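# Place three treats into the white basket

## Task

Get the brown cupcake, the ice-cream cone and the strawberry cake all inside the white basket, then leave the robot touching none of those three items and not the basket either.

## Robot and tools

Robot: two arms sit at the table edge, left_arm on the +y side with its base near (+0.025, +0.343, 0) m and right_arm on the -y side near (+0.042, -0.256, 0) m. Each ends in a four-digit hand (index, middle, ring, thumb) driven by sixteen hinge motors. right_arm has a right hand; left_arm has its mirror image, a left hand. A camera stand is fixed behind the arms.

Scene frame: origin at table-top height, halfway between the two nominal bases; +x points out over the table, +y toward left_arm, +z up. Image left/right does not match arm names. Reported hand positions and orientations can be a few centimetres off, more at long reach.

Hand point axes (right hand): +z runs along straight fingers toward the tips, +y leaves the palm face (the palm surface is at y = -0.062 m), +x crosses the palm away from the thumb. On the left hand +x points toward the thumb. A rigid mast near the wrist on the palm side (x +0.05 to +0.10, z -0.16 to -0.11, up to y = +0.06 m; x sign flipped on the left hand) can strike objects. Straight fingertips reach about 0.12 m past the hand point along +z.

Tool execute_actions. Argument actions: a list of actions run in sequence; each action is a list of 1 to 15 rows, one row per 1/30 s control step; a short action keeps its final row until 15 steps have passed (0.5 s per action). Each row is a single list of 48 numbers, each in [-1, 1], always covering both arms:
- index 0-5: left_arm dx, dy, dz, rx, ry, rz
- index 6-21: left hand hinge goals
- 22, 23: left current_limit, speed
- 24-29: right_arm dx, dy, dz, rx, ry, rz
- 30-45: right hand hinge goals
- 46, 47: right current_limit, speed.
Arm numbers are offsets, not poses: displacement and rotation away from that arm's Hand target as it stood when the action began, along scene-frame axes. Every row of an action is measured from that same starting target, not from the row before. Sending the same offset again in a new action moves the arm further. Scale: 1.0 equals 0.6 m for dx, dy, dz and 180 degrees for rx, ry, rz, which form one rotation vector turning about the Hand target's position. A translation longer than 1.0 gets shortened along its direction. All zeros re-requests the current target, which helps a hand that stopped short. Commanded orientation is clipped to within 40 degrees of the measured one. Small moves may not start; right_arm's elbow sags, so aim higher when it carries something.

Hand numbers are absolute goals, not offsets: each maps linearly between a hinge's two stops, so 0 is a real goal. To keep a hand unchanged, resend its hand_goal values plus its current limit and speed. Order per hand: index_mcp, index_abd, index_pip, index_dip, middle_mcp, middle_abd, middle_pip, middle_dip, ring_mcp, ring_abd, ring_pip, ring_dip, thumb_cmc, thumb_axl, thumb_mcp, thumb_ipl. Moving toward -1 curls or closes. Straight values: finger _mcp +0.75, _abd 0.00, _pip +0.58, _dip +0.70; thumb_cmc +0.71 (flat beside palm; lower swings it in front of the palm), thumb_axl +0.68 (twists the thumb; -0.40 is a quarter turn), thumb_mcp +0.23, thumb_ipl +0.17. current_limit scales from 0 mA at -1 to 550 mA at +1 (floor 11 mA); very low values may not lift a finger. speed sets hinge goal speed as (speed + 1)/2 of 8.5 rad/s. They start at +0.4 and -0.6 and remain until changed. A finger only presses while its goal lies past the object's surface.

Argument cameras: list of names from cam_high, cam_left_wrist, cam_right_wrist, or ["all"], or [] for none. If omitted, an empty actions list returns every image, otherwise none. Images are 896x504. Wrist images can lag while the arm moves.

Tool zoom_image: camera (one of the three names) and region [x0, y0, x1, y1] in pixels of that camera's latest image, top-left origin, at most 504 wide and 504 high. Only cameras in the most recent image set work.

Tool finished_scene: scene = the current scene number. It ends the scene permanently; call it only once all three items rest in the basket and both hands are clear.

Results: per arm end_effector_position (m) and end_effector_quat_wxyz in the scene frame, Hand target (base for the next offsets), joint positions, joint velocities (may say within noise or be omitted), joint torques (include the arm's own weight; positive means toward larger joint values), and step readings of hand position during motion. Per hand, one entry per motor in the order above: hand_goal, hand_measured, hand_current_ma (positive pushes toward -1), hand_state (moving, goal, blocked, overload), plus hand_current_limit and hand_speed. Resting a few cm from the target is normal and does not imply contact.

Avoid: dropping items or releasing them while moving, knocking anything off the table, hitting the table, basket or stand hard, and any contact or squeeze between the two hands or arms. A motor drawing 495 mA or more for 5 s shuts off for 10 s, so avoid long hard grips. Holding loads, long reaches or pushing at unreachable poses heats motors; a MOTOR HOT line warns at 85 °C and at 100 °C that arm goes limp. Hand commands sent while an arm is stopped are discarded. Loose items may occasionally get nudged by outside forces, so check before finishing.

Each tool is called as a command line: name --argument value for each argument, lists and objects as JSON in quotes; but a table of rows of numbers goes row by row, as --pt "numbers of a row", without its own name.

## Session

execute_actions --actions '[]'

zoom_image --camera "cam_high" --region '[240, 120, 640, 420]'

Scene clock: 0.00 s.
left_arm: end_effector_position=(+0.2875, +0.0435, +0.2775) hand_goal=(+0.754, +0.000, +0.576, +0.696, +0.754, +0.000, +0.576, +0.696, +0.754, +0.000, +0.576, +0.696, +0.714, +0.678, +0.226, +0.168) hand_measured=(+0.754, +0.000, +0.576, +0.696, +0.754, +0.000, +0.576, +0.696, +0.754, +0.000, +0.576, +0.696, +0.714, +0.678, +0.226, +0.168) hand_current_ma=(+0, +0, +0, +0, +0, +0, +0, +0, +0, +0, +0, +0, +0, +0, +0, +0) hand_state=(goal, goal, goal, goal, goal, goal, goal, goal, goal, goal, goal, goal, goal, goal, goal, goal) hand_current_limit=0.40 hand_speed=-0.60 end_effector_quat_wxyz=(+0.135, +0.917, +0.301, +0.225) | right_arm: end_effector_position=(+0.2918, -0.1852, +0.3022) hand_goal=(+0.754, +0.000, +0.576, +0.696, +0.754, +0.000, +0.576, +0.696, +0.754, +0.000, +0.576, +0.696, +0.714, +0.678, +0.226, +0.168) hand_measured=(+0.754, +0.000, +0.576, +0.696, +0.754, +0.000, +0.576, +0.696, +0.754, +0.000, +0.576, +0.696, +0.714, +0.678, +0.226, +0.168) hand_current_ma=(+0, +0, +0, +0, +0, +0, +0, +0, +0, +0, +0, +0, +0, +0, +0, +0) hand_state=(goal, goal, goal, goal, goal, goal, goal, goal, goal, goal, goal, goal, goal, goal, goal, goal) hand_current_limit=0.40 hand_speed=-0.60 end_effector_quat_wxyz=(-0.120, +0.945, +0.288, +0.101)
Joint positions: left_arm=[-1.128 0.926 0.879 -1.162 -0.396 -0.079] | right_arm=[0.437 0.887 1.131 -1.57 -0.2 1.476]
Joint velocities: within noise
Joint torques (N m): no reading
Heat: left arm: hottest elbow 29 °C; right arm: hottest elbow 29 °C.
Hand target: left_arm +0.2903, +0.0383, +0.2945; +0.151, +0.913, +0.303, +0.228 | right_arm +0.2955, -0.1834, +0.3112; -0.122, +0.943, +0.288, +0.111
camera_calibration:
cam_left_wrist: T_world_to_cam=[[-0.884979, -0.0157462, -0.465364, 0.343166], [-0.288815, 0.802505, 0.522083, -0.138247], [0.365236, 0.596437, -0.714748, 0.19517], [0, 0, 0, 1]] pos_world=[0.192484, -0.0000589878, 0.371371]
cam_right_wrist: T_world_to_cam=[[-0.31137, -0.899695, -0.305937, 0.0528585], [-0.713248, 0.00851901, 0.70086, -0.0551825], [-0.627954, 0.436436, -0.644358, 0.577489], [0, 0, 0, 1]] pos_world=[0.339736, -0.20401, 0.426956]

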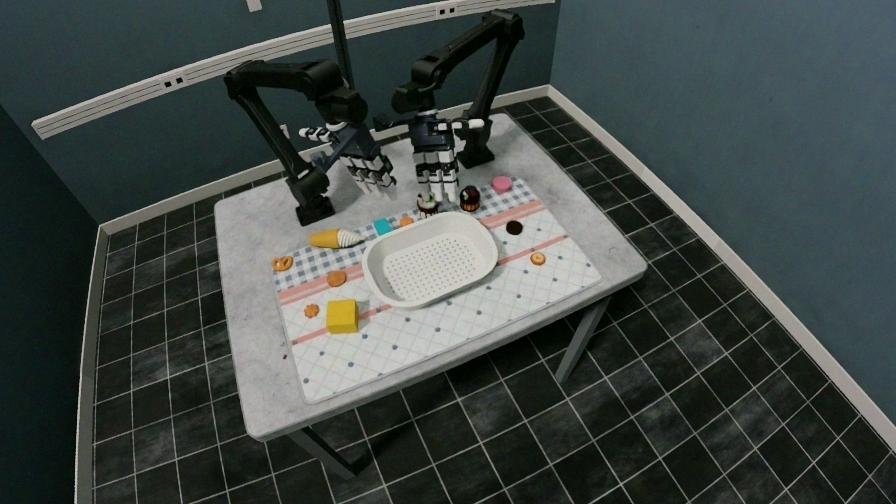

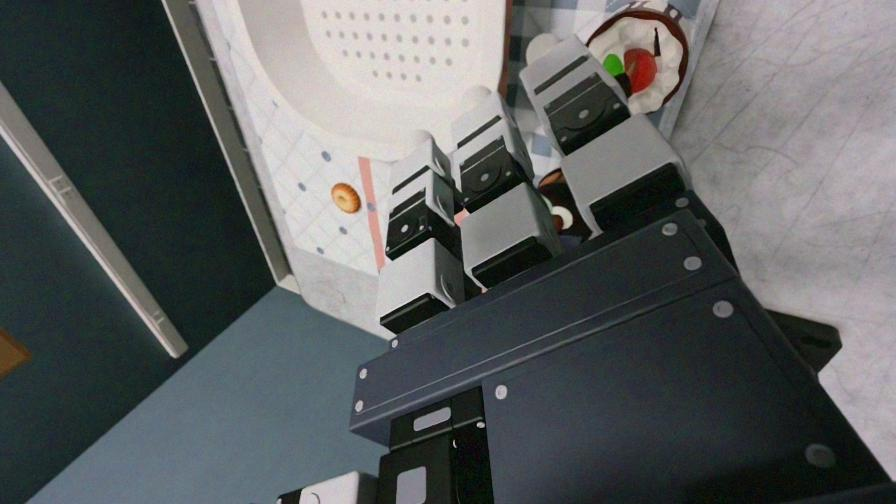

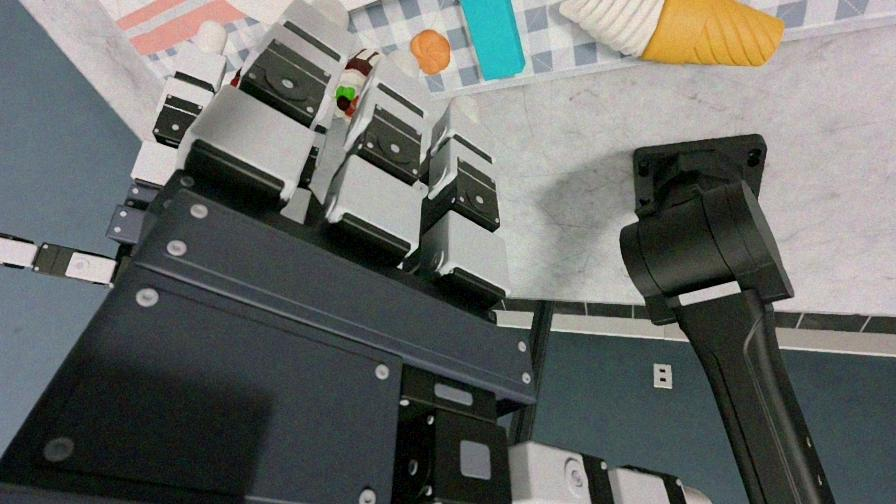

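Scaled by 1.260 from the camera's 896x504 image, which has a finer 1280x720 frame.

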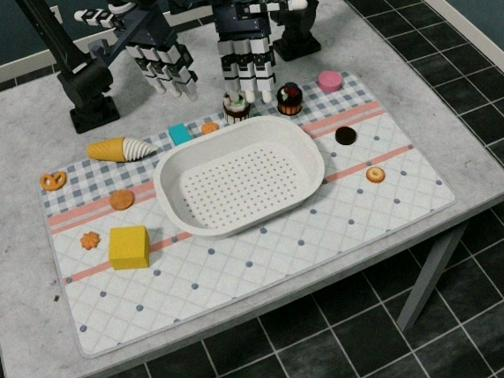

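execute_actions --actions '[[[-0.0123,0.083,0.01,-0.0348,0.0277,0.1435,0.754,0.22,0.576,0.696,0.95,0,-0.88,-0.6,0.754,-0.22,0.576,0.696,0.714,0.678,-0.6,0.168,0.4,-0.5,-0.009,0.005,0.01,-0.0208,-0.015,0.1341,0.754,0.22,0.576,0.696,0.95,0,-0.88,-0.6,0.754,-0.22,0.576,0.696,0.714,0.678,-0.6,0.168,0.4,-0.5]],[[-0.0123,0.083,0,-0.0348,0.0277,0.1435,0.754,0.22,0.576,0.696,0.95,0,-0.88,-0.6,0.754,-0.22,0.576,0.696,0.714,0.678,-0.6,0.168,0.4,-0.5,-0.009,0.005,0,-0.0208,-0.015,0.1341,0.754,0.22,0.576,0.696,0.95,0,-0.88,-0.6,0.754,-0.22,0.576,0.696,0.714,0.678,-0.6,0.168,0.4,-0.5]],[[-0.0123,0.083,0,-0.0348,0.0277,0.1435,0.754,0.22,0.576,0.696,0.95,0,-0.88,-0.6,0.754,-0.22,0.576,0.696,0.714,0.678,-0.6,0.168,0.4,-0.5,-0.009,0.005,-0.02,-0.0208,-0.015,0.1341,0.754,0.22,0.576,0.696,0.95,0,-0.88,-0.6,0.754,-0.22,0.576,0.696,0.714,0.678,-0.6,0.168,0.4,-0.5]],[[-0.0123,0.083,-0.02,-0.0348,0.0277,0.1435,0.754,0.22,0.576,0.696,0.95,0,-0.88,-0.6,0.754,-0.22,0.576,0.696,0.714,0.678,-0.6,0.168,0.4,-0.5,-0.009,0.005,-0.02,-0.0208,-0.015,0.1341,0.754,0.22,0.576,0.696,0.95,0,-0.88,-0.6,0.754,-0.22,0.576,0.696,0.714,0.678,-0.6,0.168,0.4,-0.5]],[[-0.0123,0.083,-0.04,-0.0348,0.0277,0.1435,0.754,0.22,0.576,0.696,0.95,0,-0.88,-0.6,0.754,-0.22,0.576,0.696,0.714,0.678,-0.6,0.168,0.4,-0.5,-0.009,0.005,-0.03,-0.0208,-0.015,0.1341,0.754,0.22,0.576,0.696,0.95,0,-0.88,-0.6,0.754,-0.22,0.576,0.696,0.714,0.678,-0.6,0.168,0.4,-0.5]]]' --cameras '["all"]'

zoom_image --camera "cam_high" --region '[290, 160, 510, 300]'

Scene clock: 110.40 s.
left_arm: end_effector_position=(+0.2454, +0.2902, +0.2597) hand_goal=(+0.754, +0.220, +0.576, +0.696, +0.950, +0.000, -0.880, -0.600, +0.754, -0.220, +0.576, +0.696, +0.714, +0.678, -0.600, +0.168) hand_measured=(+0.754, +0.214, +0.576, +0.696, +0.950, +0.000, -0.872, -0.596, +0.754, -0.218, +0.576, +0.696, +0.714, +0.678, -0.600, +0.168) hand_current_ma=(+0, -7, +1, +0, +1, +0, +11, +4, +0, +3, +1, +0, +1, +0, +0, +0) hand_state=(goal, goal, goal, goal, goal, goal, goal, goal, goal, goal, goal, goal, goal, goal, goal, goal) hand_current_limit=0.40 hand_speed=-0.50 end_effector_quat_wxyz=(-0.008, +0.099, +0.995, +0.005) | right_arm: end_effector_position=(+0.2652, -0.1686, +0.2669) hand_goal=(+0.754, +0.220, +0.576, +0.696, +0.950, +0.000, -0.880, -0.600, +0.754, -0.220, +0.576, +0.696, +0.714, +0.678, -0.600, +0.168) hand_measured=(+0.752, +0.218, +0.576, +0.696, +0.948, +0.000, -0.872, -0.598, +0.752, -0.216, +0.576, +0.696, +0.714, +0.678, -0.600, +0.168) hand_current_ma=(+0, +0, +0, +0, +0, +0, +2, +0, +0, +0, +0, +0, +0, +0, +0, +0) hand_state=(goal, goal, goal, goal, goal, goal, goal, goal, goal, goal, goal, goal, goal, goal, goal, goal) hand_current_limit=0.40 hand_speed=-0.50 end_effector_quat_wxyz=(+0.040, +0.211, +0.977, +0.019)
Joint positions: left_arm=[-0.596 1.039 1.077 -1.628 -0.003 -1.929] | right_arm=[0.069 0.695 0.912 -1.7 -0.011 -1.042]
Joint torques (N m): left_arm=[0.44 -4.37 10.51 0.4 0.05 -0.02] | right_arm=[-0.38 0.15 11.54 0.81 -0.26 -0.16]
Heat: left arm: hottest elbow 37 °C; right arm: hottest elbow 39 °C.
Hand target: left_arm +0.2533, +0.2873, +0.2644; +0.000, +0.086, +0.996, -0.001 | right_arm +0.2685, -0.1684, +0.2752; -0.001, +0.208, +0.978, +0.000
Off the commanded pose: left_arm 0.010 m, 2 deg | right_arm 0.009 m, 5 deg.
joint sent to its limit (right arm) — joint 4 (wrist pitch), lower limit. The joint targets are off in orientation, not in position.
Step readings (end_effector_position of left_arm | right_arm):
0: (+0.2875, +0.0435, +0.2775) | (+0.2918, -0.1852, +0.3022)
1: (+0.2877, +0.0438, +0.2775) | (+0.2920, -0.1852, +0.3023)
2: (+0.2883, +0.0467, +0.2770) | (+0.2927, -0.1850, +0.3027)
4: (+0.2878, +0.0571, +0.2749) | (+0.2922, -0.1848, +0.3046)
8: (+0.2828, +0.0785, +0.2722) | (+0.2870, -0.1821, +0.3113)
15: (+0.2787, +0.0963, +0.2748) | (+0.2865, -0.1795, +0.3155)
16: (+0.2791, +0.0972, +0.2764) | (+0.2872, -0.1795, +0.3157)
17: (+0.2790, +0.1005, +0.2774) | (+0.2887, -0.1796, +0.3161)
19: (+0.2768, +0.1109, +0.2771) | (+0.2897, -0.1814, +0.3152)
23: (+0.2723, +0.1327, +0.2782) | (+0.2823, -0.1821, +0.3128)
30: (+0.2727, +0.1415, +0.2826) | (+0.2831, -0.1775, +0.3194)
31: (+0.2724, +0.1423, +0.2821) | (+0.2840, -0.1774, +0.3191)
32: (+0.2701, +0.1449, +0.2803) | (+0.2849, -0.1776, +0.3183)
34: (+0.2646, +0.1539, +0.2769) | (+0.2841, -0.1793, +0.3122)
38: (+0.2623, +0.1762, +0.2805) | (+0.2766, -0.1788, +0.3006)
45: (+0.2632, +0.1900, +0.2856) | (+0.2790, -0.1773, +0.3044)
46: (+0.2628, +0.1907, +0.2851) | (+0.2797, -0.1770, +0.3047)
47: (+0.2602, +0.1932, +0.2821) | (+0.2802, -0.1772, +0.3047)
49: (+0.2555, +0.2025, +0.2763) | (+0.2797, -0.1791, +0.3006)
53: (+0.2563, +0.2297, +0.2731) | (+0.2746, -0.1785, +0.2903)
60: (+0.2545, +0.2418, +0.2738) | (+0.2747, -0.1768, +0.2914)
61: (+0.2539, +0.2420, +0.2735) | (+0.2747, -0.1766, +0.2915)
62: (+0.2511, +0.2429, +0.2711) | (+0.2746, -0.1774, +0.2912)
64: (+0.2469, +0.2512, +0.2661) | (+0.2738, -0.1798, +0.2889)
68: (+0.2487, +0.2810, +0.2626) | (+0.2709, -0.1781, +0.2819)
75: (+0.2463, +0.2901, +0.2600) | (+0.2700, -0.1742, +0.2706)
camera_calibration:
cam_left_wrist: T_world_to_cam=[[0.664573, -0.74707, 0.0151316, 0.00868476], [-0.551485, -0.476721, 0.684545, 0.0544178], [-0.504189, -0.463275, -0.728814, 0.575166], [0, 0, 0, 1]] pos_world=[0.314231, 0.29889, 0.381806]
cam_right_wrist: T_world_to_cam=[[0.972133, 0.215795, 0.0915981, -0.209601], [0.0762501, -0.660538, 0.746911, -0.384033], [0.221684, -0.719112, -0.658585, 0.114355], [0, 0, 0, 1]] pos_world=[0.207692, -0.126204, 0.38135]

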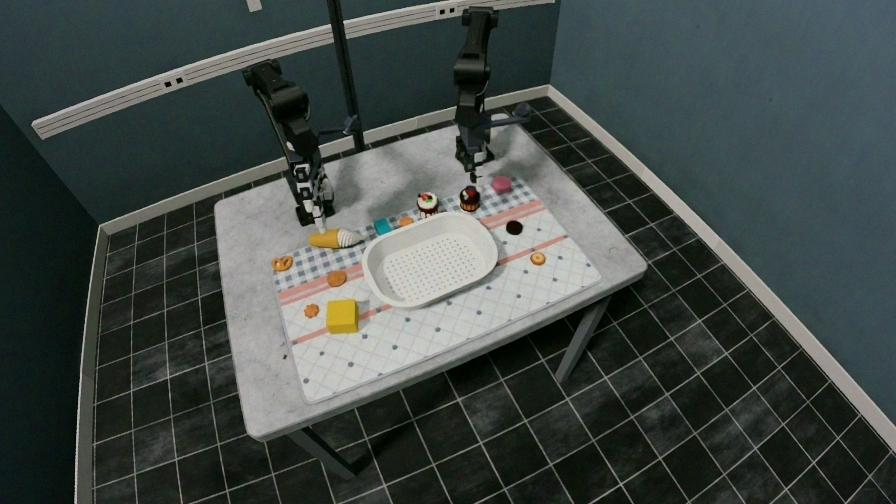

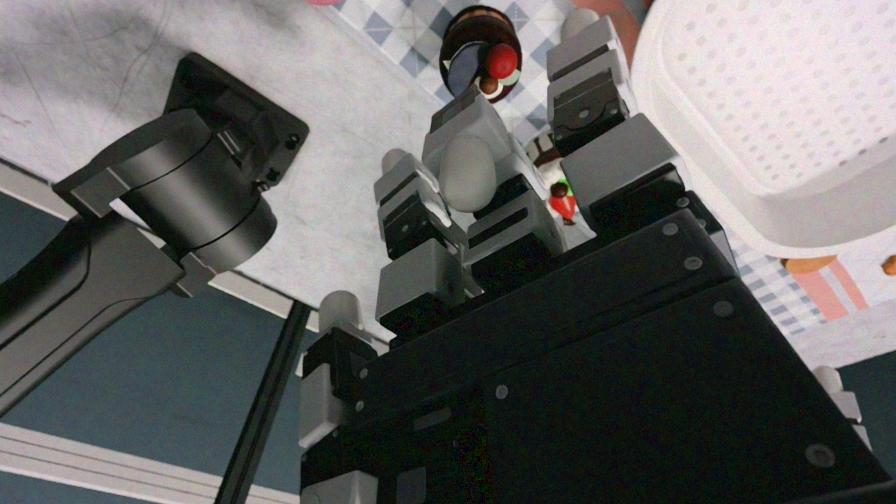

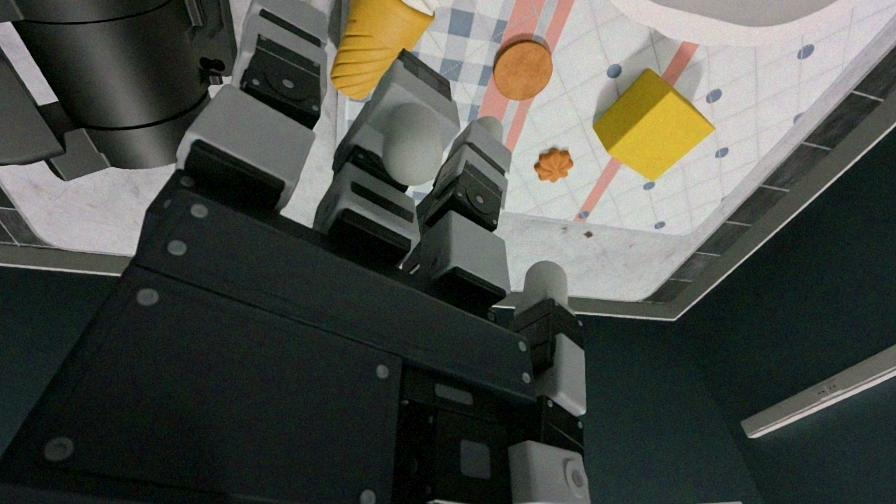

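Scaled by 2.291 from the camera's 896x504 image, which has a finer 1280x720 frame.

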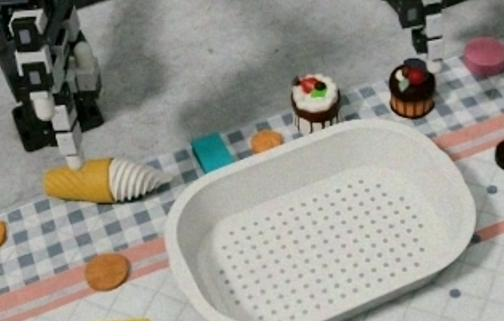

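execute_actions --actions '[[[0.007,-0.005,-0.055,0,0,0,0.754,0.22,0.576,0.696,0.95,0,-0.88,-0.6,0.754,-0.22,0.576,0.696,0.714,0.678,-0.6,0.168,0.4,-0.5,0,0,-0.06,0,0,0,0.754,0.22,0.576,0.696,0.95,0,-0.88,-0.6,0.754,-0.22,0.576,0.696,0.714,0.678,-0.6,0.168,0.4,-0.5]],[[0,0,-0.055,0,0,0,0.754,0.22,0.576,0.696,0.95,0,-0.88,-0.6,0.754,-0.22,0.576,0.696,0.714,0.678,-0.6,0.168,0.4,-0.5,0,0,-0.06,0,0,0,0.754,0.22,0.576,0.696,0.95,0,-0.88,-0.6,0.754,-0.22,0.576,0.696,0.714,0.678,-0.6,0.168,0.4,-0.5]]]' --cameras '["all"]'

zoom_image --camera "cam_high" --region '[290, 160, 510, 300]'

Scene clock: 141.60 s.
left_arm: end_effector_position=(+0.2540, +0.2846, +0.2001) hand_goal=(+0.754, +0.220, +0.576, +0.696, +0.950, +0.000, -0.880, -0.600, +0.754, -0.220, +0.576, +0.696, +0.714, +0.678, -0.600, +0.168) hand_measured=(+0.754, +0.216, +0.576, +0.696, +0.950, +0.000, -0.872, -0.596, +0.754, -0.218, +0.576, +0.696, +0.714, +0.678, -0.600, +0.168) hand_current_ma=(+0, -6, +1, +0, +1, +0, +11, +4, +0, +3, +1, +0, +1, +0, +0, +0) hand_state=(goal, goal, goal, goal, goal, goal, goal, goal, goal, goal, goal, goal, goal, goal, goal, goal) hand_current_limit=0.40 hand_speed=-0.50 end_effector_quat_wxyz=(+0.000, +0.098, +0.995, +0.002) | right_arm: end_effector_position=(+0.2669, -0.1696, +0.2026) hand_goal=(+0.754, +0.220, +0.576, +0.696, +0.950, +0.000, -0.880, -0.600, +0.754, -0.220, +0.576, +0.696, +0.714, +0.678, -0.600, +0.168) hand_measured=(+0.752, +0.218, +0.576, +0.696, +0.948, +0.000, -0.872, -0.598, +0.752, -0.216, +0.576, +0.696, +0.714, +0.678, -0.600, +0.168) hand_current_ma=(+0, +0, +0, +0, +0, +0, +2, +0, +0, +0, +0, +0, +0, +0, +0, +0) hand_state=(goal, goal, goal, goal, goal, goal, goal, goal, goal, goal, goal, goal, goal, goal, goal, goal) hand_current_limit=0.40 hand_speed=-0.50 end_effector_quat_wxyz=(-0.006, +0.211, +0.977, +0.000)
Joint positions: left_arm=[-0.596 1.064 0.94 -1.448 -0.003 -1.931] | right_arm=[0.069 0.752 0.783 -1.613 -0.003 -1.042]
Joint torques (N m): left_arm=[0.26 -4.84 8.7 0.47 0.03 -0.02] | right_arm=[0.79 -1.14 9.81 1.11 -0.07 -0.08]
Heat: left arm: hottest elbow 38 °C; right arm: hottest elbow 39 °C.
Hand target: left_arm +0.2575, +0.2844, +0.1984; +0.000, +0.087, +0.996, -0.001 | right_arm +0.2685, -0.1684, +0.2034; +0.000, +0.208, +0.978, +0.000
Off the commanded pose: left_arm 0.004 m, 1 deg | right_arm 0.002 m, 1 deg.
Step readings (end_effector_position of left_arm | right_arm):
0: (+0.2454, +0.2902, +0.2597) | (+0.2652, -0.1686, +0.2669)
1: (+0.2456, +0.2901, +0.2596) | (+0.2652, -0.1686, +0.2669)
2: (+0.2466, +0.2894, +0.2589) | (+0.2655, -0.1685, +0.2664)
4: (+0.2508, +0.2868, +0.2542) | (+0.2667, -0.1687, +0.2639)
8: (+0.2523, +0.2857, +0.2404) | (+0.2677, -0.1693, +0.2500)
15: (+0.2539, +0.2848, +0.2331) | (+0.2670, -0.1695, +0.2403)
16: (+0.2541, +0.2846, +0.2329) | (+0.2670, -0.1695, +0.2401)
17: (+0.2547, +0.2842, +0.2311) | (+0.2677, -0.1695, +0.2388)
19: (+0.2560, +0.2834, +0.2227) | (+0.2694, -0.1694, +0.2302)
23: (+0.2523, +0.2857, +0.2054) | (+0.2649, -0.1699, +0.2071)
30: (+0.2537, +0.2848, +0.2001) | (+0.2665, -0.1697, +0.2025)
camera_calibration:
cam_left_wrist: T_world_to_cam=[[0.666204, -0.745094, 0.0317437, -0.00454932], [-0.560078, -0.471765, 0.680992, 0.0987991], [-0.492428, -0.471458, -0.731602, 0.533394], [0, 0, 0, 1]] pos_world=[0.321024, 0.294693, 0.323095]
cam_right_wrist: T_world_to_cam=[[0.976233, 0.216589, -0.0075967, -0.186087], [0.149471, -0.6475, 0.747263, -0.35424], [0.15693, -0.730638, -0.664485, 0.0873846], [0, 0, 0, 1]] pos_world=[0.220899, -0.12522, 0.321363]

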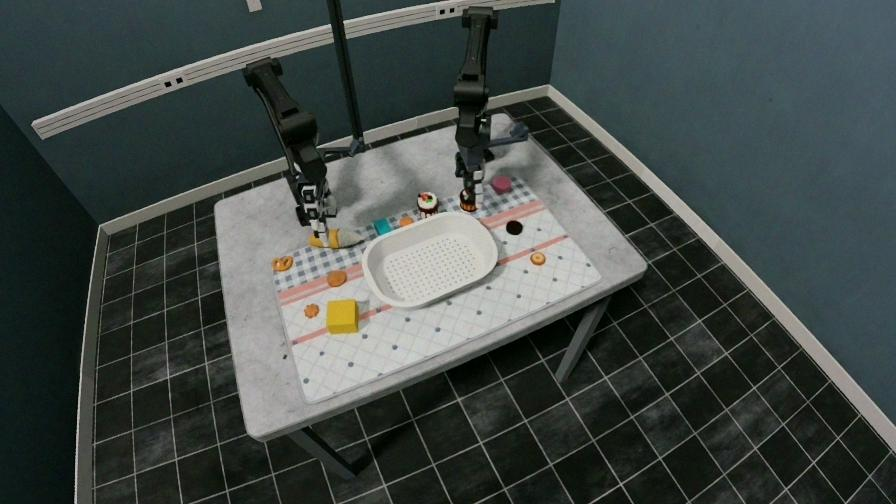

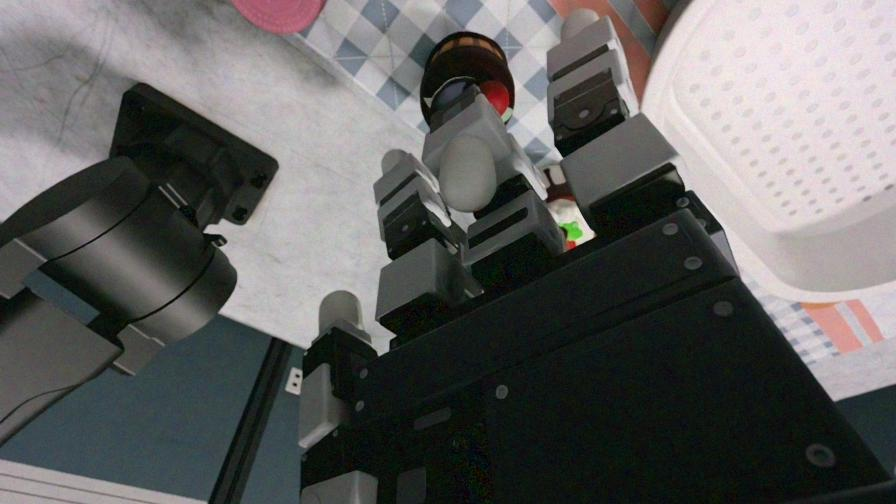

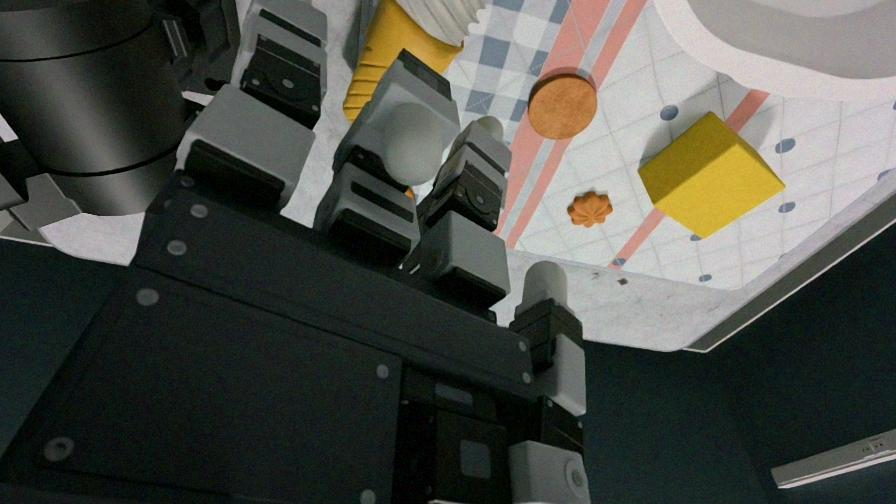

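Scaled by 2.291 from the camera's 896x504 image, which has a finer 1280x720 frame.

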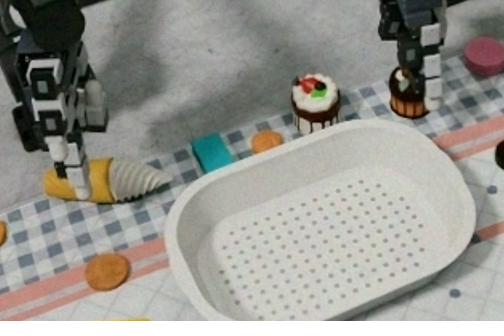

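execute_actions --actions '[[[-0.007,0.006,-0.05,0,0,0,0.754,0.22,0.576,0.696,0.95,0,-0.88,-0.6,0.754,-0.22,0.576,0.696,0.714,0.678,-0.6,0.168,0.4,-0.5,0.004,0.003,-0.05,0,0,0,0.754,0.22,0.576,0.696,0.95,0,-0.88,-0.6,0.754,-0.22,0.576,0.696,0.714,0.678,-0.6,0.168,0.4,-0.5]],[[0,0,-0.036,0,0,0,0.754,0.22,0.576,0.696,0.95,0,-0.88,-0.6,0.754,-0.22,0.576,0.696,0.714,0.678,-0.6,0.168,0.4,-0.7,0,0,-0.045,0,0,0,0.754,0.22,0.576,0.696,0.95,0,-0.88,-0.6,0.754,-0.22,0.576,0.696,0.714,0.678,-0.6,0.168,0.4,-0.7]]]' --cameras '["cam_left_wrist","cam_right_wrist"]'

Scene clock: 172.73 s.
left_arm: end_effector_position=(+0.2502, +0.2874, +0.1489) hand_goal=(+0.754, +0.220, +0.576, +0.696, +0.950, +0.000, -0.880, -0.600, +0.754, -0.220, +0.576, +0.696, +0.714, +0.678, -0.600, +0.168) hand_measured=(+0.754, +0.216, +0.576, +0.696, +0.950, +0.000, -0.872, -0.596, +0.754, -0.218, +0.576, +0.696, +0.714, +0.678, -0.600, +0.168) hand_current_ma=(+0, -5, +1, +0, +1, +0, +11, +4, +0, +2, +1, +0, +1, +0, +0, +0) hand_state=(goal, goal, goal, goal, goal, goal, goal, goal, goal, goal, goal, goal, goal, goal, goal, goal) hand_current_limit=0.40 hand_speed=-0.70 end_effector_quat_wxyz=(+0.001, +0.097, +0.995, +0.001) | right_arm: end_effector_position=(+0.2689, -0.1681, +0.1485) hand_goal=(+0.754, +0.220, +0.576, +0.696, +0.950, +0.000, -0.880, -0.600, +0.754, -0.220, +0.576, +0.696, +0.714, +0.678, -0.600, +0.168) hand_measured=(+0.752, +0.218, +0.576, +0.696, +0.948, +0.000, -0.872, -0.598, +0.752, -0.216, +0.576, +0.696, +0.714, +0.678, -0.600, +0.168) hand_current_ma=(+0, +0, +0, +0, +0, +0, +2, +0, +0, +0, +0, +0, +0, +0, +0, +0) hand_state=(goal, goal, goal, goal, goal, goal, goal, goal, goal, goal, goal, goal, goal, goal, goal, goal) hand_current_limit=0.40 hand_speed=-0.70 end_effector_quat_wxyz=(+0.000, +0.208, +0.978, +0.002)
Joint positions: left_arm=[-0.594 1.079 0.813 -1.306 -0.003 -1.931] | right_arm=[0.075 0.758 0.641 -1.453 -0.003 -1.042]
Joint torques (N m): left_arm=[0.44 -4.66 8.31 0.39 0.03 0.01] | right_arm=[1.08 -0.26 9.66 1.07 -0.07 0]
Heat: left arm: hottest elbow 36 °C; right arm: hottest elbow 38 °C.
Hand target: left_arm +0.2533, +0.2879, +0.1468; +0.000, +0.087, +0.996, -0.001 | right_arm +0.2709, -0.1666, +0.1463; -0.001, +0.208, +0.978, +0.000
Off the commanded pose: left_arm 0.004 m, 1 deg | right_arm 0.003 m, 0 deg.
Step readings (end_effector_position of left_arm | right_arm):
0: (+0.2540, +0.2846, +0.2001) | (+0.2669, -0.1696, +0.2026)
1: (+0.2541, +0.2846, +0.1999) | (+0.2670, -0.1696, +0.2025)
2: (+0.2546, +0.2843, +0.1984) | (+0.2679, -0.1695, +0.2014)
4: (+0.2547, +0.2842, +0.1905) | (+0.2701, -0.1691, +0.1955)
8: (+0.2490, +0.2877, +0.1744) | (+0.2670, -0.1688, +0.1782)
15: (+0.2493, +0.2880, +0.1698) | (+0.2683, -0.1682, +0.1749)
16: (+0.2495, +0.2878, +0.1697) | (+0.2685, -0.1681, +0.1748)
17: (+0.2501, +0.2875, +0.1689) | (+0.2694, -0.1680, +0.1738)
19: (+0.2514, +0.2866, +0.1642) | (+0.2711, -0.1679, +0.1685)
23: (+0.2494, +0.2879, +0.1535) | (+0.2670, -0.1683, +0.1525)
30: (+0.2499, +0.2876, +0.1490) | (+0.2685, -0.1681, +0.1485)
camera_calibration:
cam_left_wrist: T_world_to_cam=[[0.667332, -0.744018, 0.033249, 0.000809202], [-0.560246, -0.472085, 0.680633, 0.132903], [-0.490706, -0.472836, -0.73187, 0.495415], [0, 0, 0, 1]] pos_world=[0.317022, 0.297594, 0.272094]
cam_right_wrist: T_world_to_cam=[[0.974986, 0.222212, 0.00489208, -0.189332], [0.143858, -0.647669, 0.748218, -0.311728], [0.169431, -0.728799, -0.663435, 0.0491301], [0, 0, 0, 1]] pos_world=[0.221117, -0.124019, 0.266761]
Images, in order (width x height): cam_left_wrist 896x504, cam_right_wrist 896x504.

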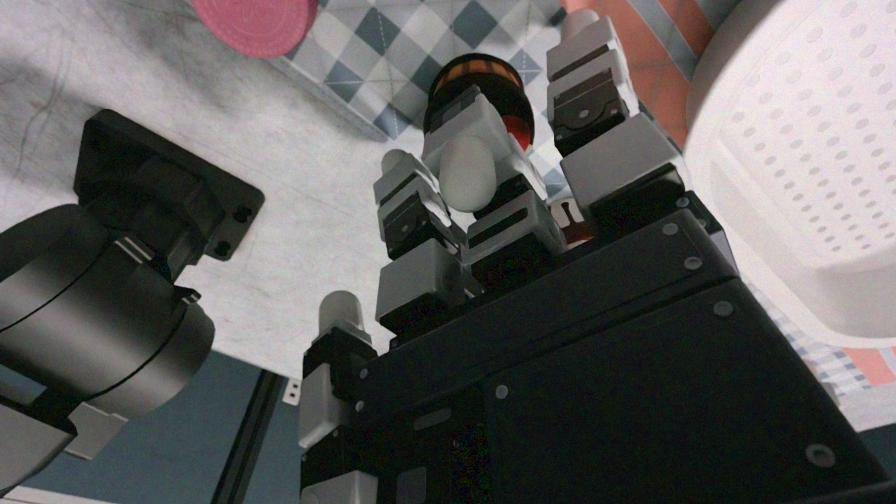

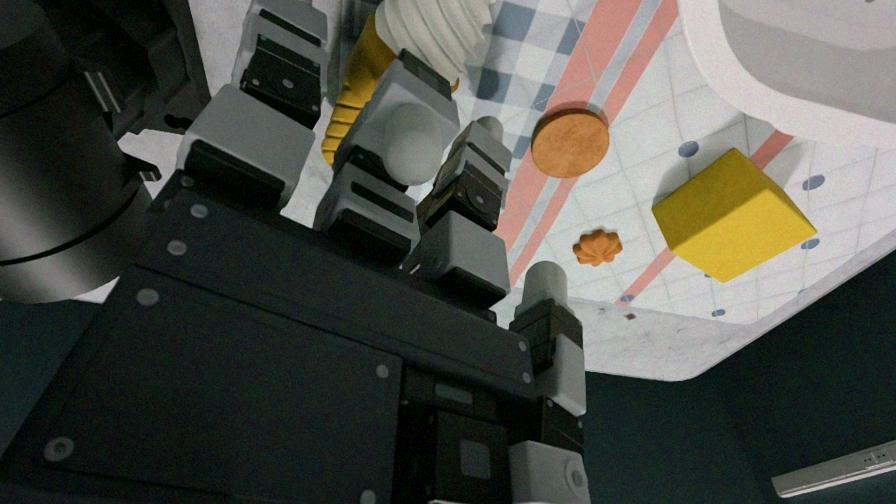

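execute_actions --actions '[[[0,0,0,0,0,0,0.754,0.05,0.576,0.696,0.95,0,-0.88,-0.6,0.754,-0.05,0.576,0.696,0.714,0.678,-0.6,0.168,0.4,-0.75,0,0,-0.003,0,0,0,0.754,0.02,0.576,0.696,0.95,0,-0.88,-0.6,0.754,-0.02,0.576,0.696,0.714,0.678,-0.6,0.168,0.4,-0.75]],[[0,0,0,0,0,0,0.754,-0.18,0.576,0.696,0.95,0,-0.88,-0.6,0.754,0.18,0.576,0.696,0.714,0.678,-0.6,0.168,0.4,-0.75,0,0,0,0,0,0,0.754,-0.28,0.576,0.696,0.95,0,-0.88,-0.6,0.754,0.28,0.576,0.696,0.714,0.678,-0.6,0.168,0.4,-0.75]],[[0,0,0.04,0,0,0,0.754,-0.18,0.576,0.696,0.95,0,-0.88,-0.6,0.754,0.18,0.576,0.696,0.714,0.678,-0.6,0.168,0.4,-0.75,0,0,0,0,0,0,0.754,-0.28,0.576,0.696,0.95,0,-0.88,-0.6,0.754,0.28,0.576,0.696,0.714,0.678,-0.6,0.168,0.4,-0.75]],[[0,0,0.05,0,0,0,0.754,-0.18,0.576,0.696,0.95,0,-0.88,-0.6,0.754,0.18,0.576,0.696,0.714,0.678,-0.6,0.168,0.4,-0.75,0.01,0,0.04,0,0,0,0.754,-0.28,0.576,0.696,0.95,0,-0.88,-0.6,0.754,0.28,0.576,0.696,0.714,0.678,-0.6,0.168,0.4,-0.75]]]' --cameras '["cam_high","cam_left_wrist","cam_right_wrist"]'

zoom_image --camera "cam_high" --region '[290, 160, 510, 300]'

Scene clock: 190.47 s.
left_arm: end_effector_position=(+0.2428, +0.2920, +0.1811) hand_goal=(+0.754, -0.180, +0.576, +0.696, +0.950, +0.000, -0.880, -0.600, +0.754, +0.180, +0.576, +0.696, +0.714, +0.678, -0.600, +0.168) hand_measured=(+0.754, +0.036, +0.576, +0.696, +0.950, +0.000, -0.872, -0.596, +0.754, -0.020, +0.576, +0.696, +0.714, +0.678, -0.600, +0.168) hand_current_ma=(+0, +385, +1, +0, +1, +0, +11, +4, +0, -385, +1, +0, +1, +0, +0, +0) hand_state=(goal, blocked, goal, goal, goal, goal, goal, goal, goal, blocked, goal, goal, goal, goal, goal, goal) hand_current_limit=0.40 hand_speed=-0.75 end_effector_quat_wxyz=(-0.024, +0.097, +0.995, +0.013) | right_arm: end_effector_position=(+0.2634, -0.1687, +0.1474) hand_goal=(+0.754, -0.280, +0.576, +0.696, +0.950, +0.000, -0.880, -0.600, +0.754, +0.280, +0.576, +0.696, +0.714, +0.678, -0.600, +0.168) hand_measured=(+0.752, -0.080, +0.576, +0.696, +0.948, +0.000, -0.872, -0.598, +0.752, +0.076, +0.576, +0.696, +0.714, +0.678, -0.600, +0.168) hand_current_ma=(+0, +385, +0, +0, +0, +0, +2, +0, +0, -385, +0, +0, +0, +0, +0, +0) hand_state=(goal, blocked, goal, goal, goal, goal, goal, goal, goal, blocked, goal, goal, goal, goal, goal, goal) hand_current_limit=0.40 hand_speed=-0.75 end_effector_quat_wxyz=(-0.018, +0.208, +0.978, -0.004)
Joint positions: left_arm=[-0.594 1.073 0.887 -1.44 -0.002 -1.931] | right_arm=[0.076 0.771 0.649 -1.486 -0.003 -1.042]
Joint torques (N m): left_arm=[0.44 -7 12.31 -0.39 0.01 0.01] | right_arm=[0.79 -0.5 13.98 0.35 -0.09 -0.05]
Heat: left arm: hottest elbow 37 °C; right arm: hottest elbow 39 °C.
Hand target: left_arm +0.2533, +0.2879, +0.2008; +0.000, +0.087, +0.996, -0.001 | right_arm +0.2769, -0.1666, +0.1685; +0.000, +0.208, +0.978, +0.000
Off the commanded pose: left_arm 0.023 m, 3 deg | right_arm 0.025 m, 2 deg.
Step readings (end_effector_position of left_arm | right_arm):
0: (+0.2502, +0.2874, +0.1489) | (+0.2690, -0.1681, +0.1486)
1: (+0.2502, +0.2874, +0.1489) | (+0.2690, -0.1681, +0.1486)
2: (+0.2502, +0.2874, +0.1489) | (+0.2690, -0.1681, +0.1486)
4: (+0.2502, +0.2874, +0.1489) | (+0.2694, -0.1681, +0.1487)
8: (+0.2501, +0.2874, +0.1489) | (+0.2701, -0.1680, +0.1488)
15: (+0.2501, +0.2874, +0.1489) | (+0.2703, -0.1680, +0.1488)
16: (+0.2501, +0.2874, +0.1489) | (+0.2703, -0.1680, +0.1488)
17: (+0.2502, +0.2873, +0.1489) | (+0.2703, -0.1680, +0.1488)
19: (+0.2502, +0.2873, +0.1489) | (+0.2703, -0.1680, +0.1488)
23: (+0.2503, +0.2873, +0.1489) | (+0.2702, -0.1679, +0.1487)
30: (+0.2503, +0.2873, +0.1489) | (+0.2702, -0.1679, +0.1487)
31: (+0.2503, +0.2873, +0.1489) | (+0.2702, -0.1679, +0.1487)
32: (+0.2500, +0.2875, +0.1490) | (+0.2702, -0.1679, +0.1487)
34: (+0.2477, +0.2889, +0.1495) | (+0.2702, -0.1679, +0.1487)
38: (+0.2422, +0.2923, +0.1511) | (+0.2702, -0.1679, +0.1487)
45: (+0.2399, +0.2937, +0.1518) | (+0.2702, -0.1679, +0.1487)
46: (+0.2398, +0.2938, +0.1521) | (+0.2702, -0.1679, +0.1487)
47: (+0.2394, +0.2940, +0.1534) | (+0.2701, -0.1679, +0.1486)
49: (+0.2383, +0.2947, +0.1598) | (+0.2690, -0.1681, +0.1479)
53: (+0.2414, +0.2928, +0.1737) | (+0.2651, -0.1685, +0.1469)
60: (+0.2433, +0.2916, +0.1809) | (+0.2632, -0.1687, +0.1469)
camera_calibration:
cam_left_wrist: T_world_to_cam=[[0.667635, -0.744244, -0.0190852, 0.0175804], [-0.528282, -0.491655, 0.692238, 0.104863], [-0.524577, -0.45208, -0.721417, 0.517705], [0, 0, 0, 1]] pos_world=[0.315236, 0.298685, 0.301227]
cam_right_wrist: T_world_to_cam=[[0.974476, 0.222104, -0.0326616, -0.17817], [0.171824, -0.644281, 0.745237, -0.316887], [0.144477, -0.731828, -0.665999, 0.0552991], [0, 0, 0, 1]] pos_world=[0.220082, -0.124123, 0.267166]

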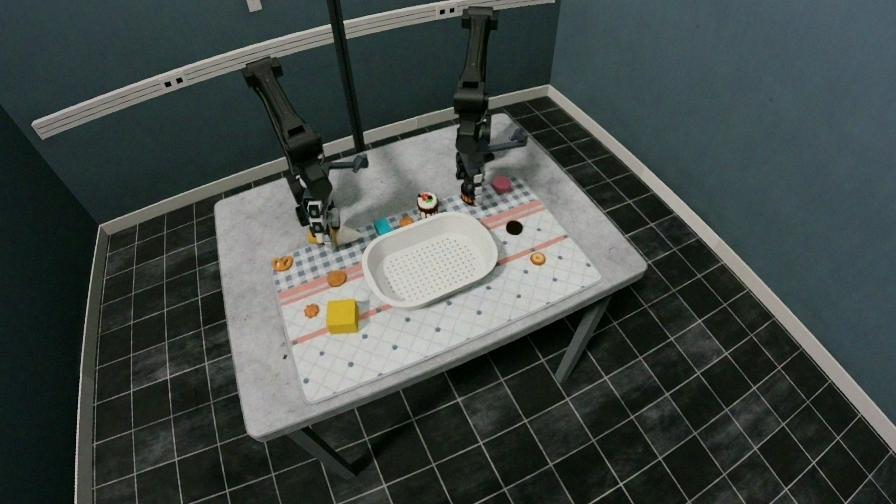

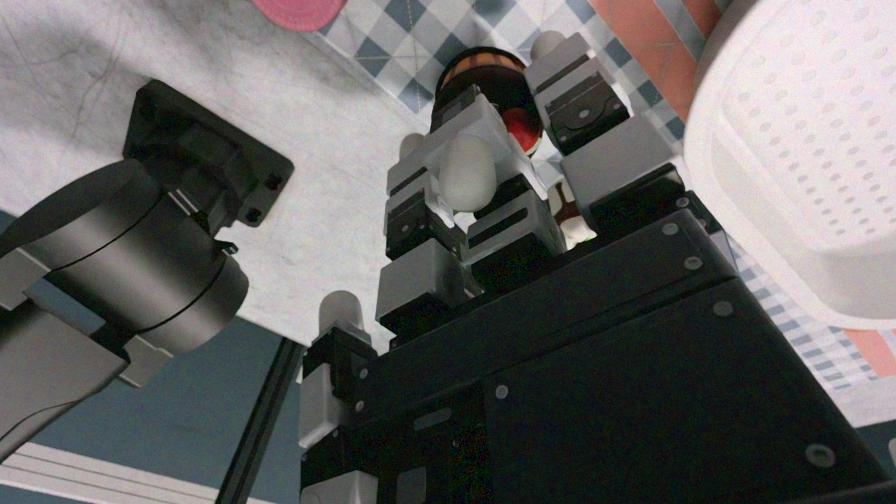

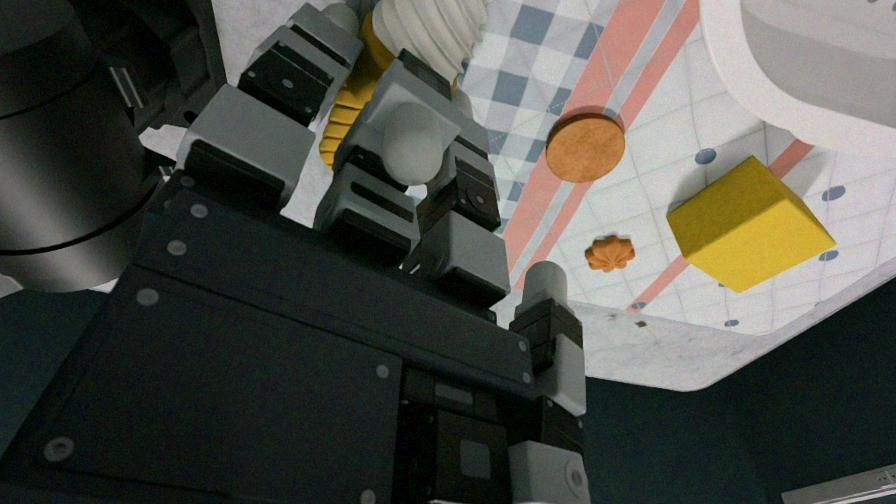

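Scaled by 2.291 from the camera's 896x504 image, which has a finer 1280x720 frame.

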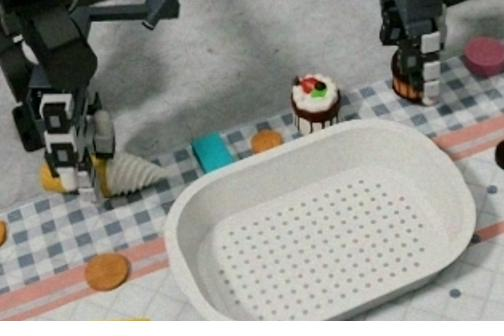

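execute_actions --actions '[[[0,0,0.07,0,0,0,0.754,-0.18,0.576,0.696,0.95,0,-0.88,-0.6,0.754,0.18,0.576,0.696,0.714,0.678,-0.6,0.168,0.4,-0.75,0.01,0,0.06,0,0,0,0.754,-0.28,0.576,0.696,0.95,0,-0.88,-0.6,0.754,0.28,0.576,0.696,0.714,0.678,-0.6,0.168,0.4,-0.75]],[[0.07,-0.045,0.075,0,0,0,0.754,-0.18,0.576,0.696,0.95,0,-0.88,-0.6,0.754,0.18,0.576,0.696,0.714,0.678,-0.6,0.168,0.4,-0.75,0.02,0,0.06,0,0,0,0.754,-0.28,0.576,0.696,0.95,0,-0.88,-0.6,0.754,0.28,0.576,0.696,0.714,0.678,-0.6,0.168,0.4,-0.75]],[[0.095,-0.06,0,0,0,0,0.754,-0.18,0.576,0.696,0.95,0,-0.88,-0.6,0.754,0.18,0.576,0.696,0.714,0.678,-0.6,0.168,0.4,-0.75,0.02,0,0.06,0,0,0.028,0.754,-0.28,0.576,0.696,0.95,0,-0.88,-0.6,0.754,0.28,0.576,0.696,0.714,0.678,-0.6,0.168,0.4,-0.75]],[[0.095,-0.06,0,0,0,0,0.754,-0.18,0.576,0.696,0.95,0,-0.88,-0.6,0.754,0.18,0.576,0.696,0.714,0.678,-0.6,0.168,0.4,-0.75,0.02,0,0.01,0,0,0.028,0.754,-0.28,0.576,0.696,0.95,0,-0.88,-0.6,0.754,0.28,0.576,0.696,0.714,0.678,-0.6,0.168,0.4,-0.75]],[[0.071,-0.0515,0,0,0,0,0.754,-0.18,0.576,0.696,0.95,0,-0.88,-0.6,0.754,0.18,0.576,0.696,0.714,0.678,-0.6,0.168,0.4,-0.75,0,0,0,0,0,0,0.754,-0.28,0.576,0.696,0.95,0,-0.88,-0.6,0.754,0.28,0.576,0.696,0.714,0.678,-0.6,0.168,0.4,-0.75]],[[0,0,-0.07,0,0,0,0.754,-0.18,0.576,0.696,0.95,0,-0.88,-0.6,0.754,0.18,0.576,0.696,0.714,0.678,-0.6,0.168,0.4,-0.75,0,0,0,0,0,0,0.754,-0.28,0.576,0.696,0.95,0,-0.88,-0.6,0.754,0.28,0.576,0.696,0.714,0.678,-0.6,0.168,0.4,-0.75]]]' --cameras '["cam_high","cam_left_wrist","cam_right_wrist"]'

zoom_image --camera "cam_high" --region '[290, 160, 510, 300]'

Scene clock: 226.47 s.
left_arm: end_effector_position=(+0.4497, +0.1626, +0.2488) hand_goal=(+0.754, -0.180, +0.576, +0.696, +0.950, +0.000, -0.880, -0.600, +0.754, +0.180, +0.576, +0.696, +0.714, +0.678, -0.600, +0.168) hand_measured=(+0.754, +0.036, +0.576, +0.696, +0.950, +0.000, -0.872, -0.596, +0.752, -0.018, +0.576, +0.696, +0.714, +0.678, -0.600, +0.168) hand_current_ma=(+0, +385, +1, +0, +0, +0, +11, +4, -3, -385, +0, +0, +1, +0, -1, +0) hand_state=(goal, blocked, goal, goal, goal, goal, goal, goal, goal, blocked, goal, goal, goal, goal, goal, goal) hand_current_limit=0.40 hand_speed=-0.75 end_effector_quat_wxyz=(-0.002, +0.091, +0.996, +0.002) | right_arm: end_effector_position=(+0.3073, -0.1656, +0.2612) hand_goal=(+0.754, -0.280, +0.576, +0.696, +0.950, +0.000, -0.880, -0.600, +0.754, +0.280, +0.576, +0.696, +0.714, +0.678, -0.600, +0.168) hand_measured=(+0.752, -0.080, +0.576, +0.696, +0.948, +0.000, -0.872, -0.598, +0.752, +0.076, +0.576, +0.696, +0.714, +0.678, -0.600, +0.168) hand_current_ma=(+0, +385, +0, +0, +0, +0, +2, +0, +0, -385, +0, +0, +0, +0, +0, +0) hand_state=(goal, blocked, goal, goal, goal, goal, goal, goal, goal, blocked, goal, goal, goal, goal, goal, goal) hand_current_limit=0.40 hand_speed=-0.75 end_effector_quat_wxyz=(-0.019, +0.121, +0.992, -0.004)
Joint positions: left_arm=[-0.594 1.67 1.658 -1.563 -0.002 -1.945] | right_arm=[0.026 0.938 1.028 -1.699 0.001 -1.267]
Joint torques (N m): left_arm=[-1.14 -15.38 8.85 0.46 0.02 -0.02] | right_arm=[-0.44 -2.9 14.05 0.47 -0.24 -0.16]
Heat: left arm: hottest elbow 40 °C; right arm: hottest elbow 40 °C.
Hand target: left_arm +0.4520, +0.1579, +0.2458; +0.000, +0.087, +0.996, -0.001 | right_arm +0.3188, -0.1666, +0.2824; -0.001, +0.121, +0.993, +0.000
Off the commanded pose: left_arm 0.006 m, 1 deg | right_arm 0.024 m, 2 deg.
joint sent to its limit (right arm) — joint 4 (wrist pitch), lower limit. The joint targets still meet the commanded pose.
Step readings (end_effector_position of left_arm | right_arm):
0: (+0.2428, +0.2920, +0.1811) | (+0.2633, -0.1687, +0.1474)
1: (+0.2427, +0.2920, +0.1813) | (+0.2633, -0.1687, +0.1477)
2: (+0.2419, +0.2925, +0.1832) | (+0.2628, -0.1688, +0.1488)
4: (+0.2401, +0.2936, +0.1911) | (+0.2624, -0.1688, +0.1555)
8: (+0.2434, +0.2916, +0.2118) | (+0.2702, -0.1679, +0.1769)
15: (+0.2454, +0.2903, +0.2234) | (+0.2731, -0.1676, +0.1872)
16: (+0.2452, +0.2904, +0.2239) | (+0.2728, -0.1677, +0.1870)
17: (+0.2456, +0.2902, +0.2263) | (+0.2722, -0.1677, +0.1874)
19: (+0.2511, +0.2867, +0.2375) | (+0.2723, -0.1677, +0.1927)
23: (+0.2780, +0.2701, +0.2650) | (+0.2818, -0.1667, +0.2125)
30: (+0.2863, +0.2649, +0.2736) | (+0.2853, -0.1663, +0.2232)
31: (+0.2863, +0.2649, +0.2734) | (+0.2850, -0.1662, +0.2230)
32: (+0.2878, +0.2639, +0.2738) | (+0.2844, -0.1664, +0.2236)
34: (+0.2982, +0.2574, +0.2763) | (+0.2854, -0.1667, +0.2291)
38: (+0.3295, +0.2379, +0.2760) | (+0.2970, -0.1668, +0.2492)
45: (+0.3401, +0.2313, +0.2671) | (+0.2989, -0.1666, +0.2589)
46: (+0.3406, +0.2310, +0.2679) | (+0.2986, -0.1665, +0.2586)
47: (+0.3433, +0.2293, +0.2699) | (+0.2983, -0.1664, +0.2584)
49: (+0.3546, +0.2222, +0.2760) | (+0.3004, -0.1665, +0.2591)
53: (+0.3862, +0.2026, +0.2817) | (+0.3084, -0.1670, +0.2611)
60: (+0.3983, +0.1951, +0.2681) | (+0.3082, -0.1661, +0.2611)
61: (+0.3985, +0.1950, +0.2680) | (+0.3080, -0.1660, +0.2611)
62: (+0.4004, +0.1937, +0.2693) | (+0.3079, -0.1659, +0.2612)
64: (+0.4093, +0.1881, +0.2746) | (+0.3077, -0.1657, +0.2612)
68: (+0.4356, +0.1717, +0.2808) | (+0.3075, -0.1657, +0.2612)
75: (+0.4430, +0.1669, +0.2724) | (+0.3073, -0.1656, +0.2612)
76: (+0.4430, +0.1669, +0.2716) | (+0.3073, -0.1656, +0.2612)
77: (+0.4441, +0.1662, +0.2710) | (+0.3073, -0.1656, +0.2612)
79: (+0.4471, +0.1643, +0.2683) | (+0.3073, -0.1656, +0.2612)
83: (+0.4501, +0.1624, +0.2555) | (+0.3073, -0.1656, +0.2612)
90: (+0.4493, +0.1629, +0.2490) | (+0.3073, -0.1656, +0.2612)
camera_calibration:
cam_left_wrist: T_world_to_cam=[[0.677588, -0.734872, 0.0289358, -0.23351], [-0.550961, -0.481164, 0.681853, 0.114832], [-0.487152, -0.477958, -0.730917, 0.606414], [0, 0, 0, 1]] pos_world=[0.516907, 0.173493, 0.371697]
cam_right_wrist: T_world_to_cam=[[0.9204, 0.389626, -0.0324934, -0.173636], [0.28334, -0.607433, 0.742121, -0.434552], [0.269412, -0.692254, -0.669478, 0.0960654], [0, 0, 0, 1]] pos_world=[0.25706, -0.129806, 0.381161]

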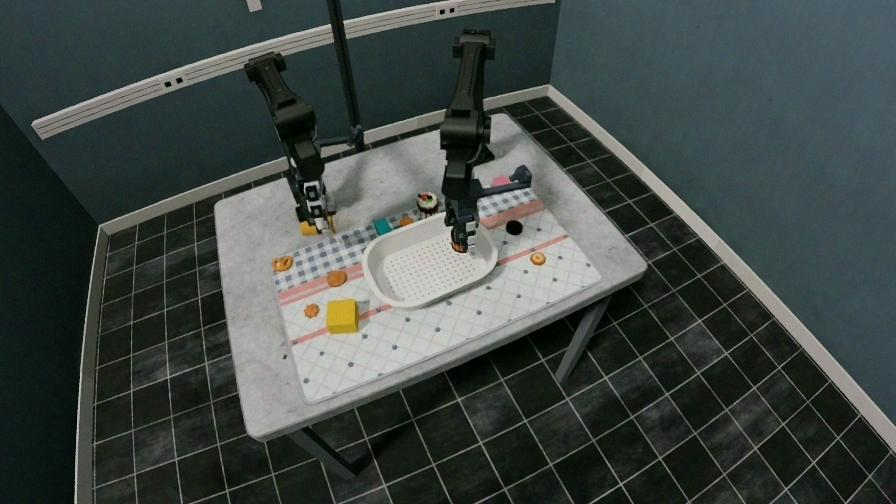

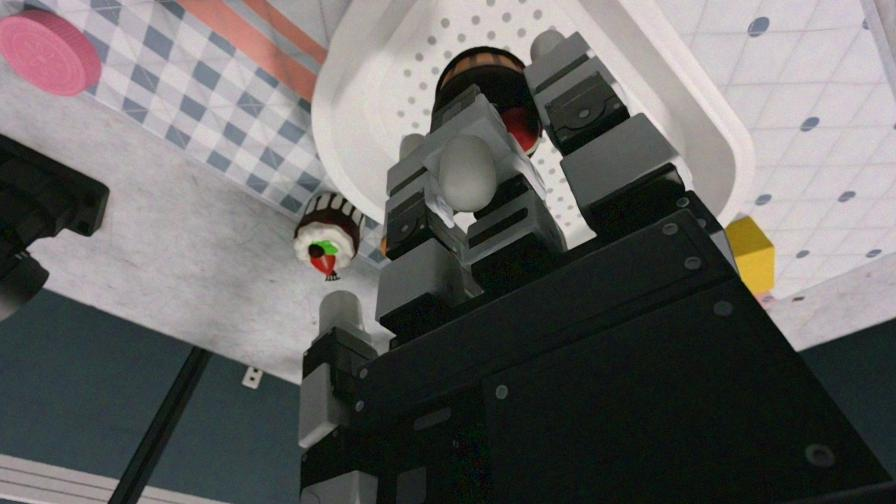

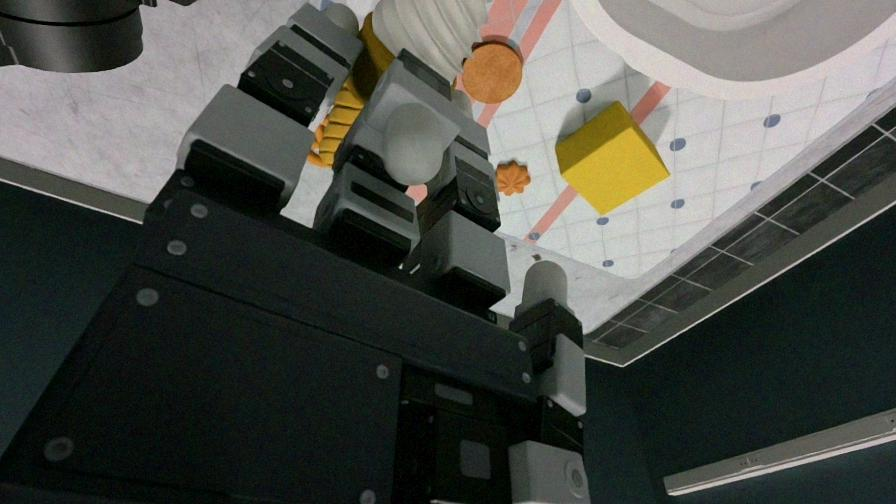

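Scaled by 2.291 from the camera's 896x504 image, which has a finer 1280x720 frame.

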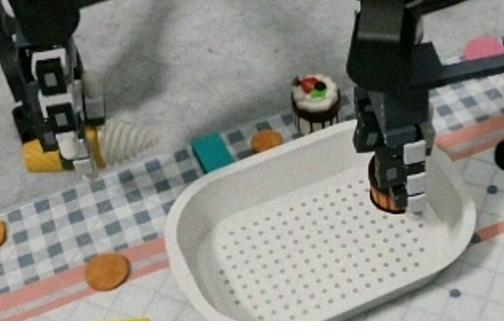

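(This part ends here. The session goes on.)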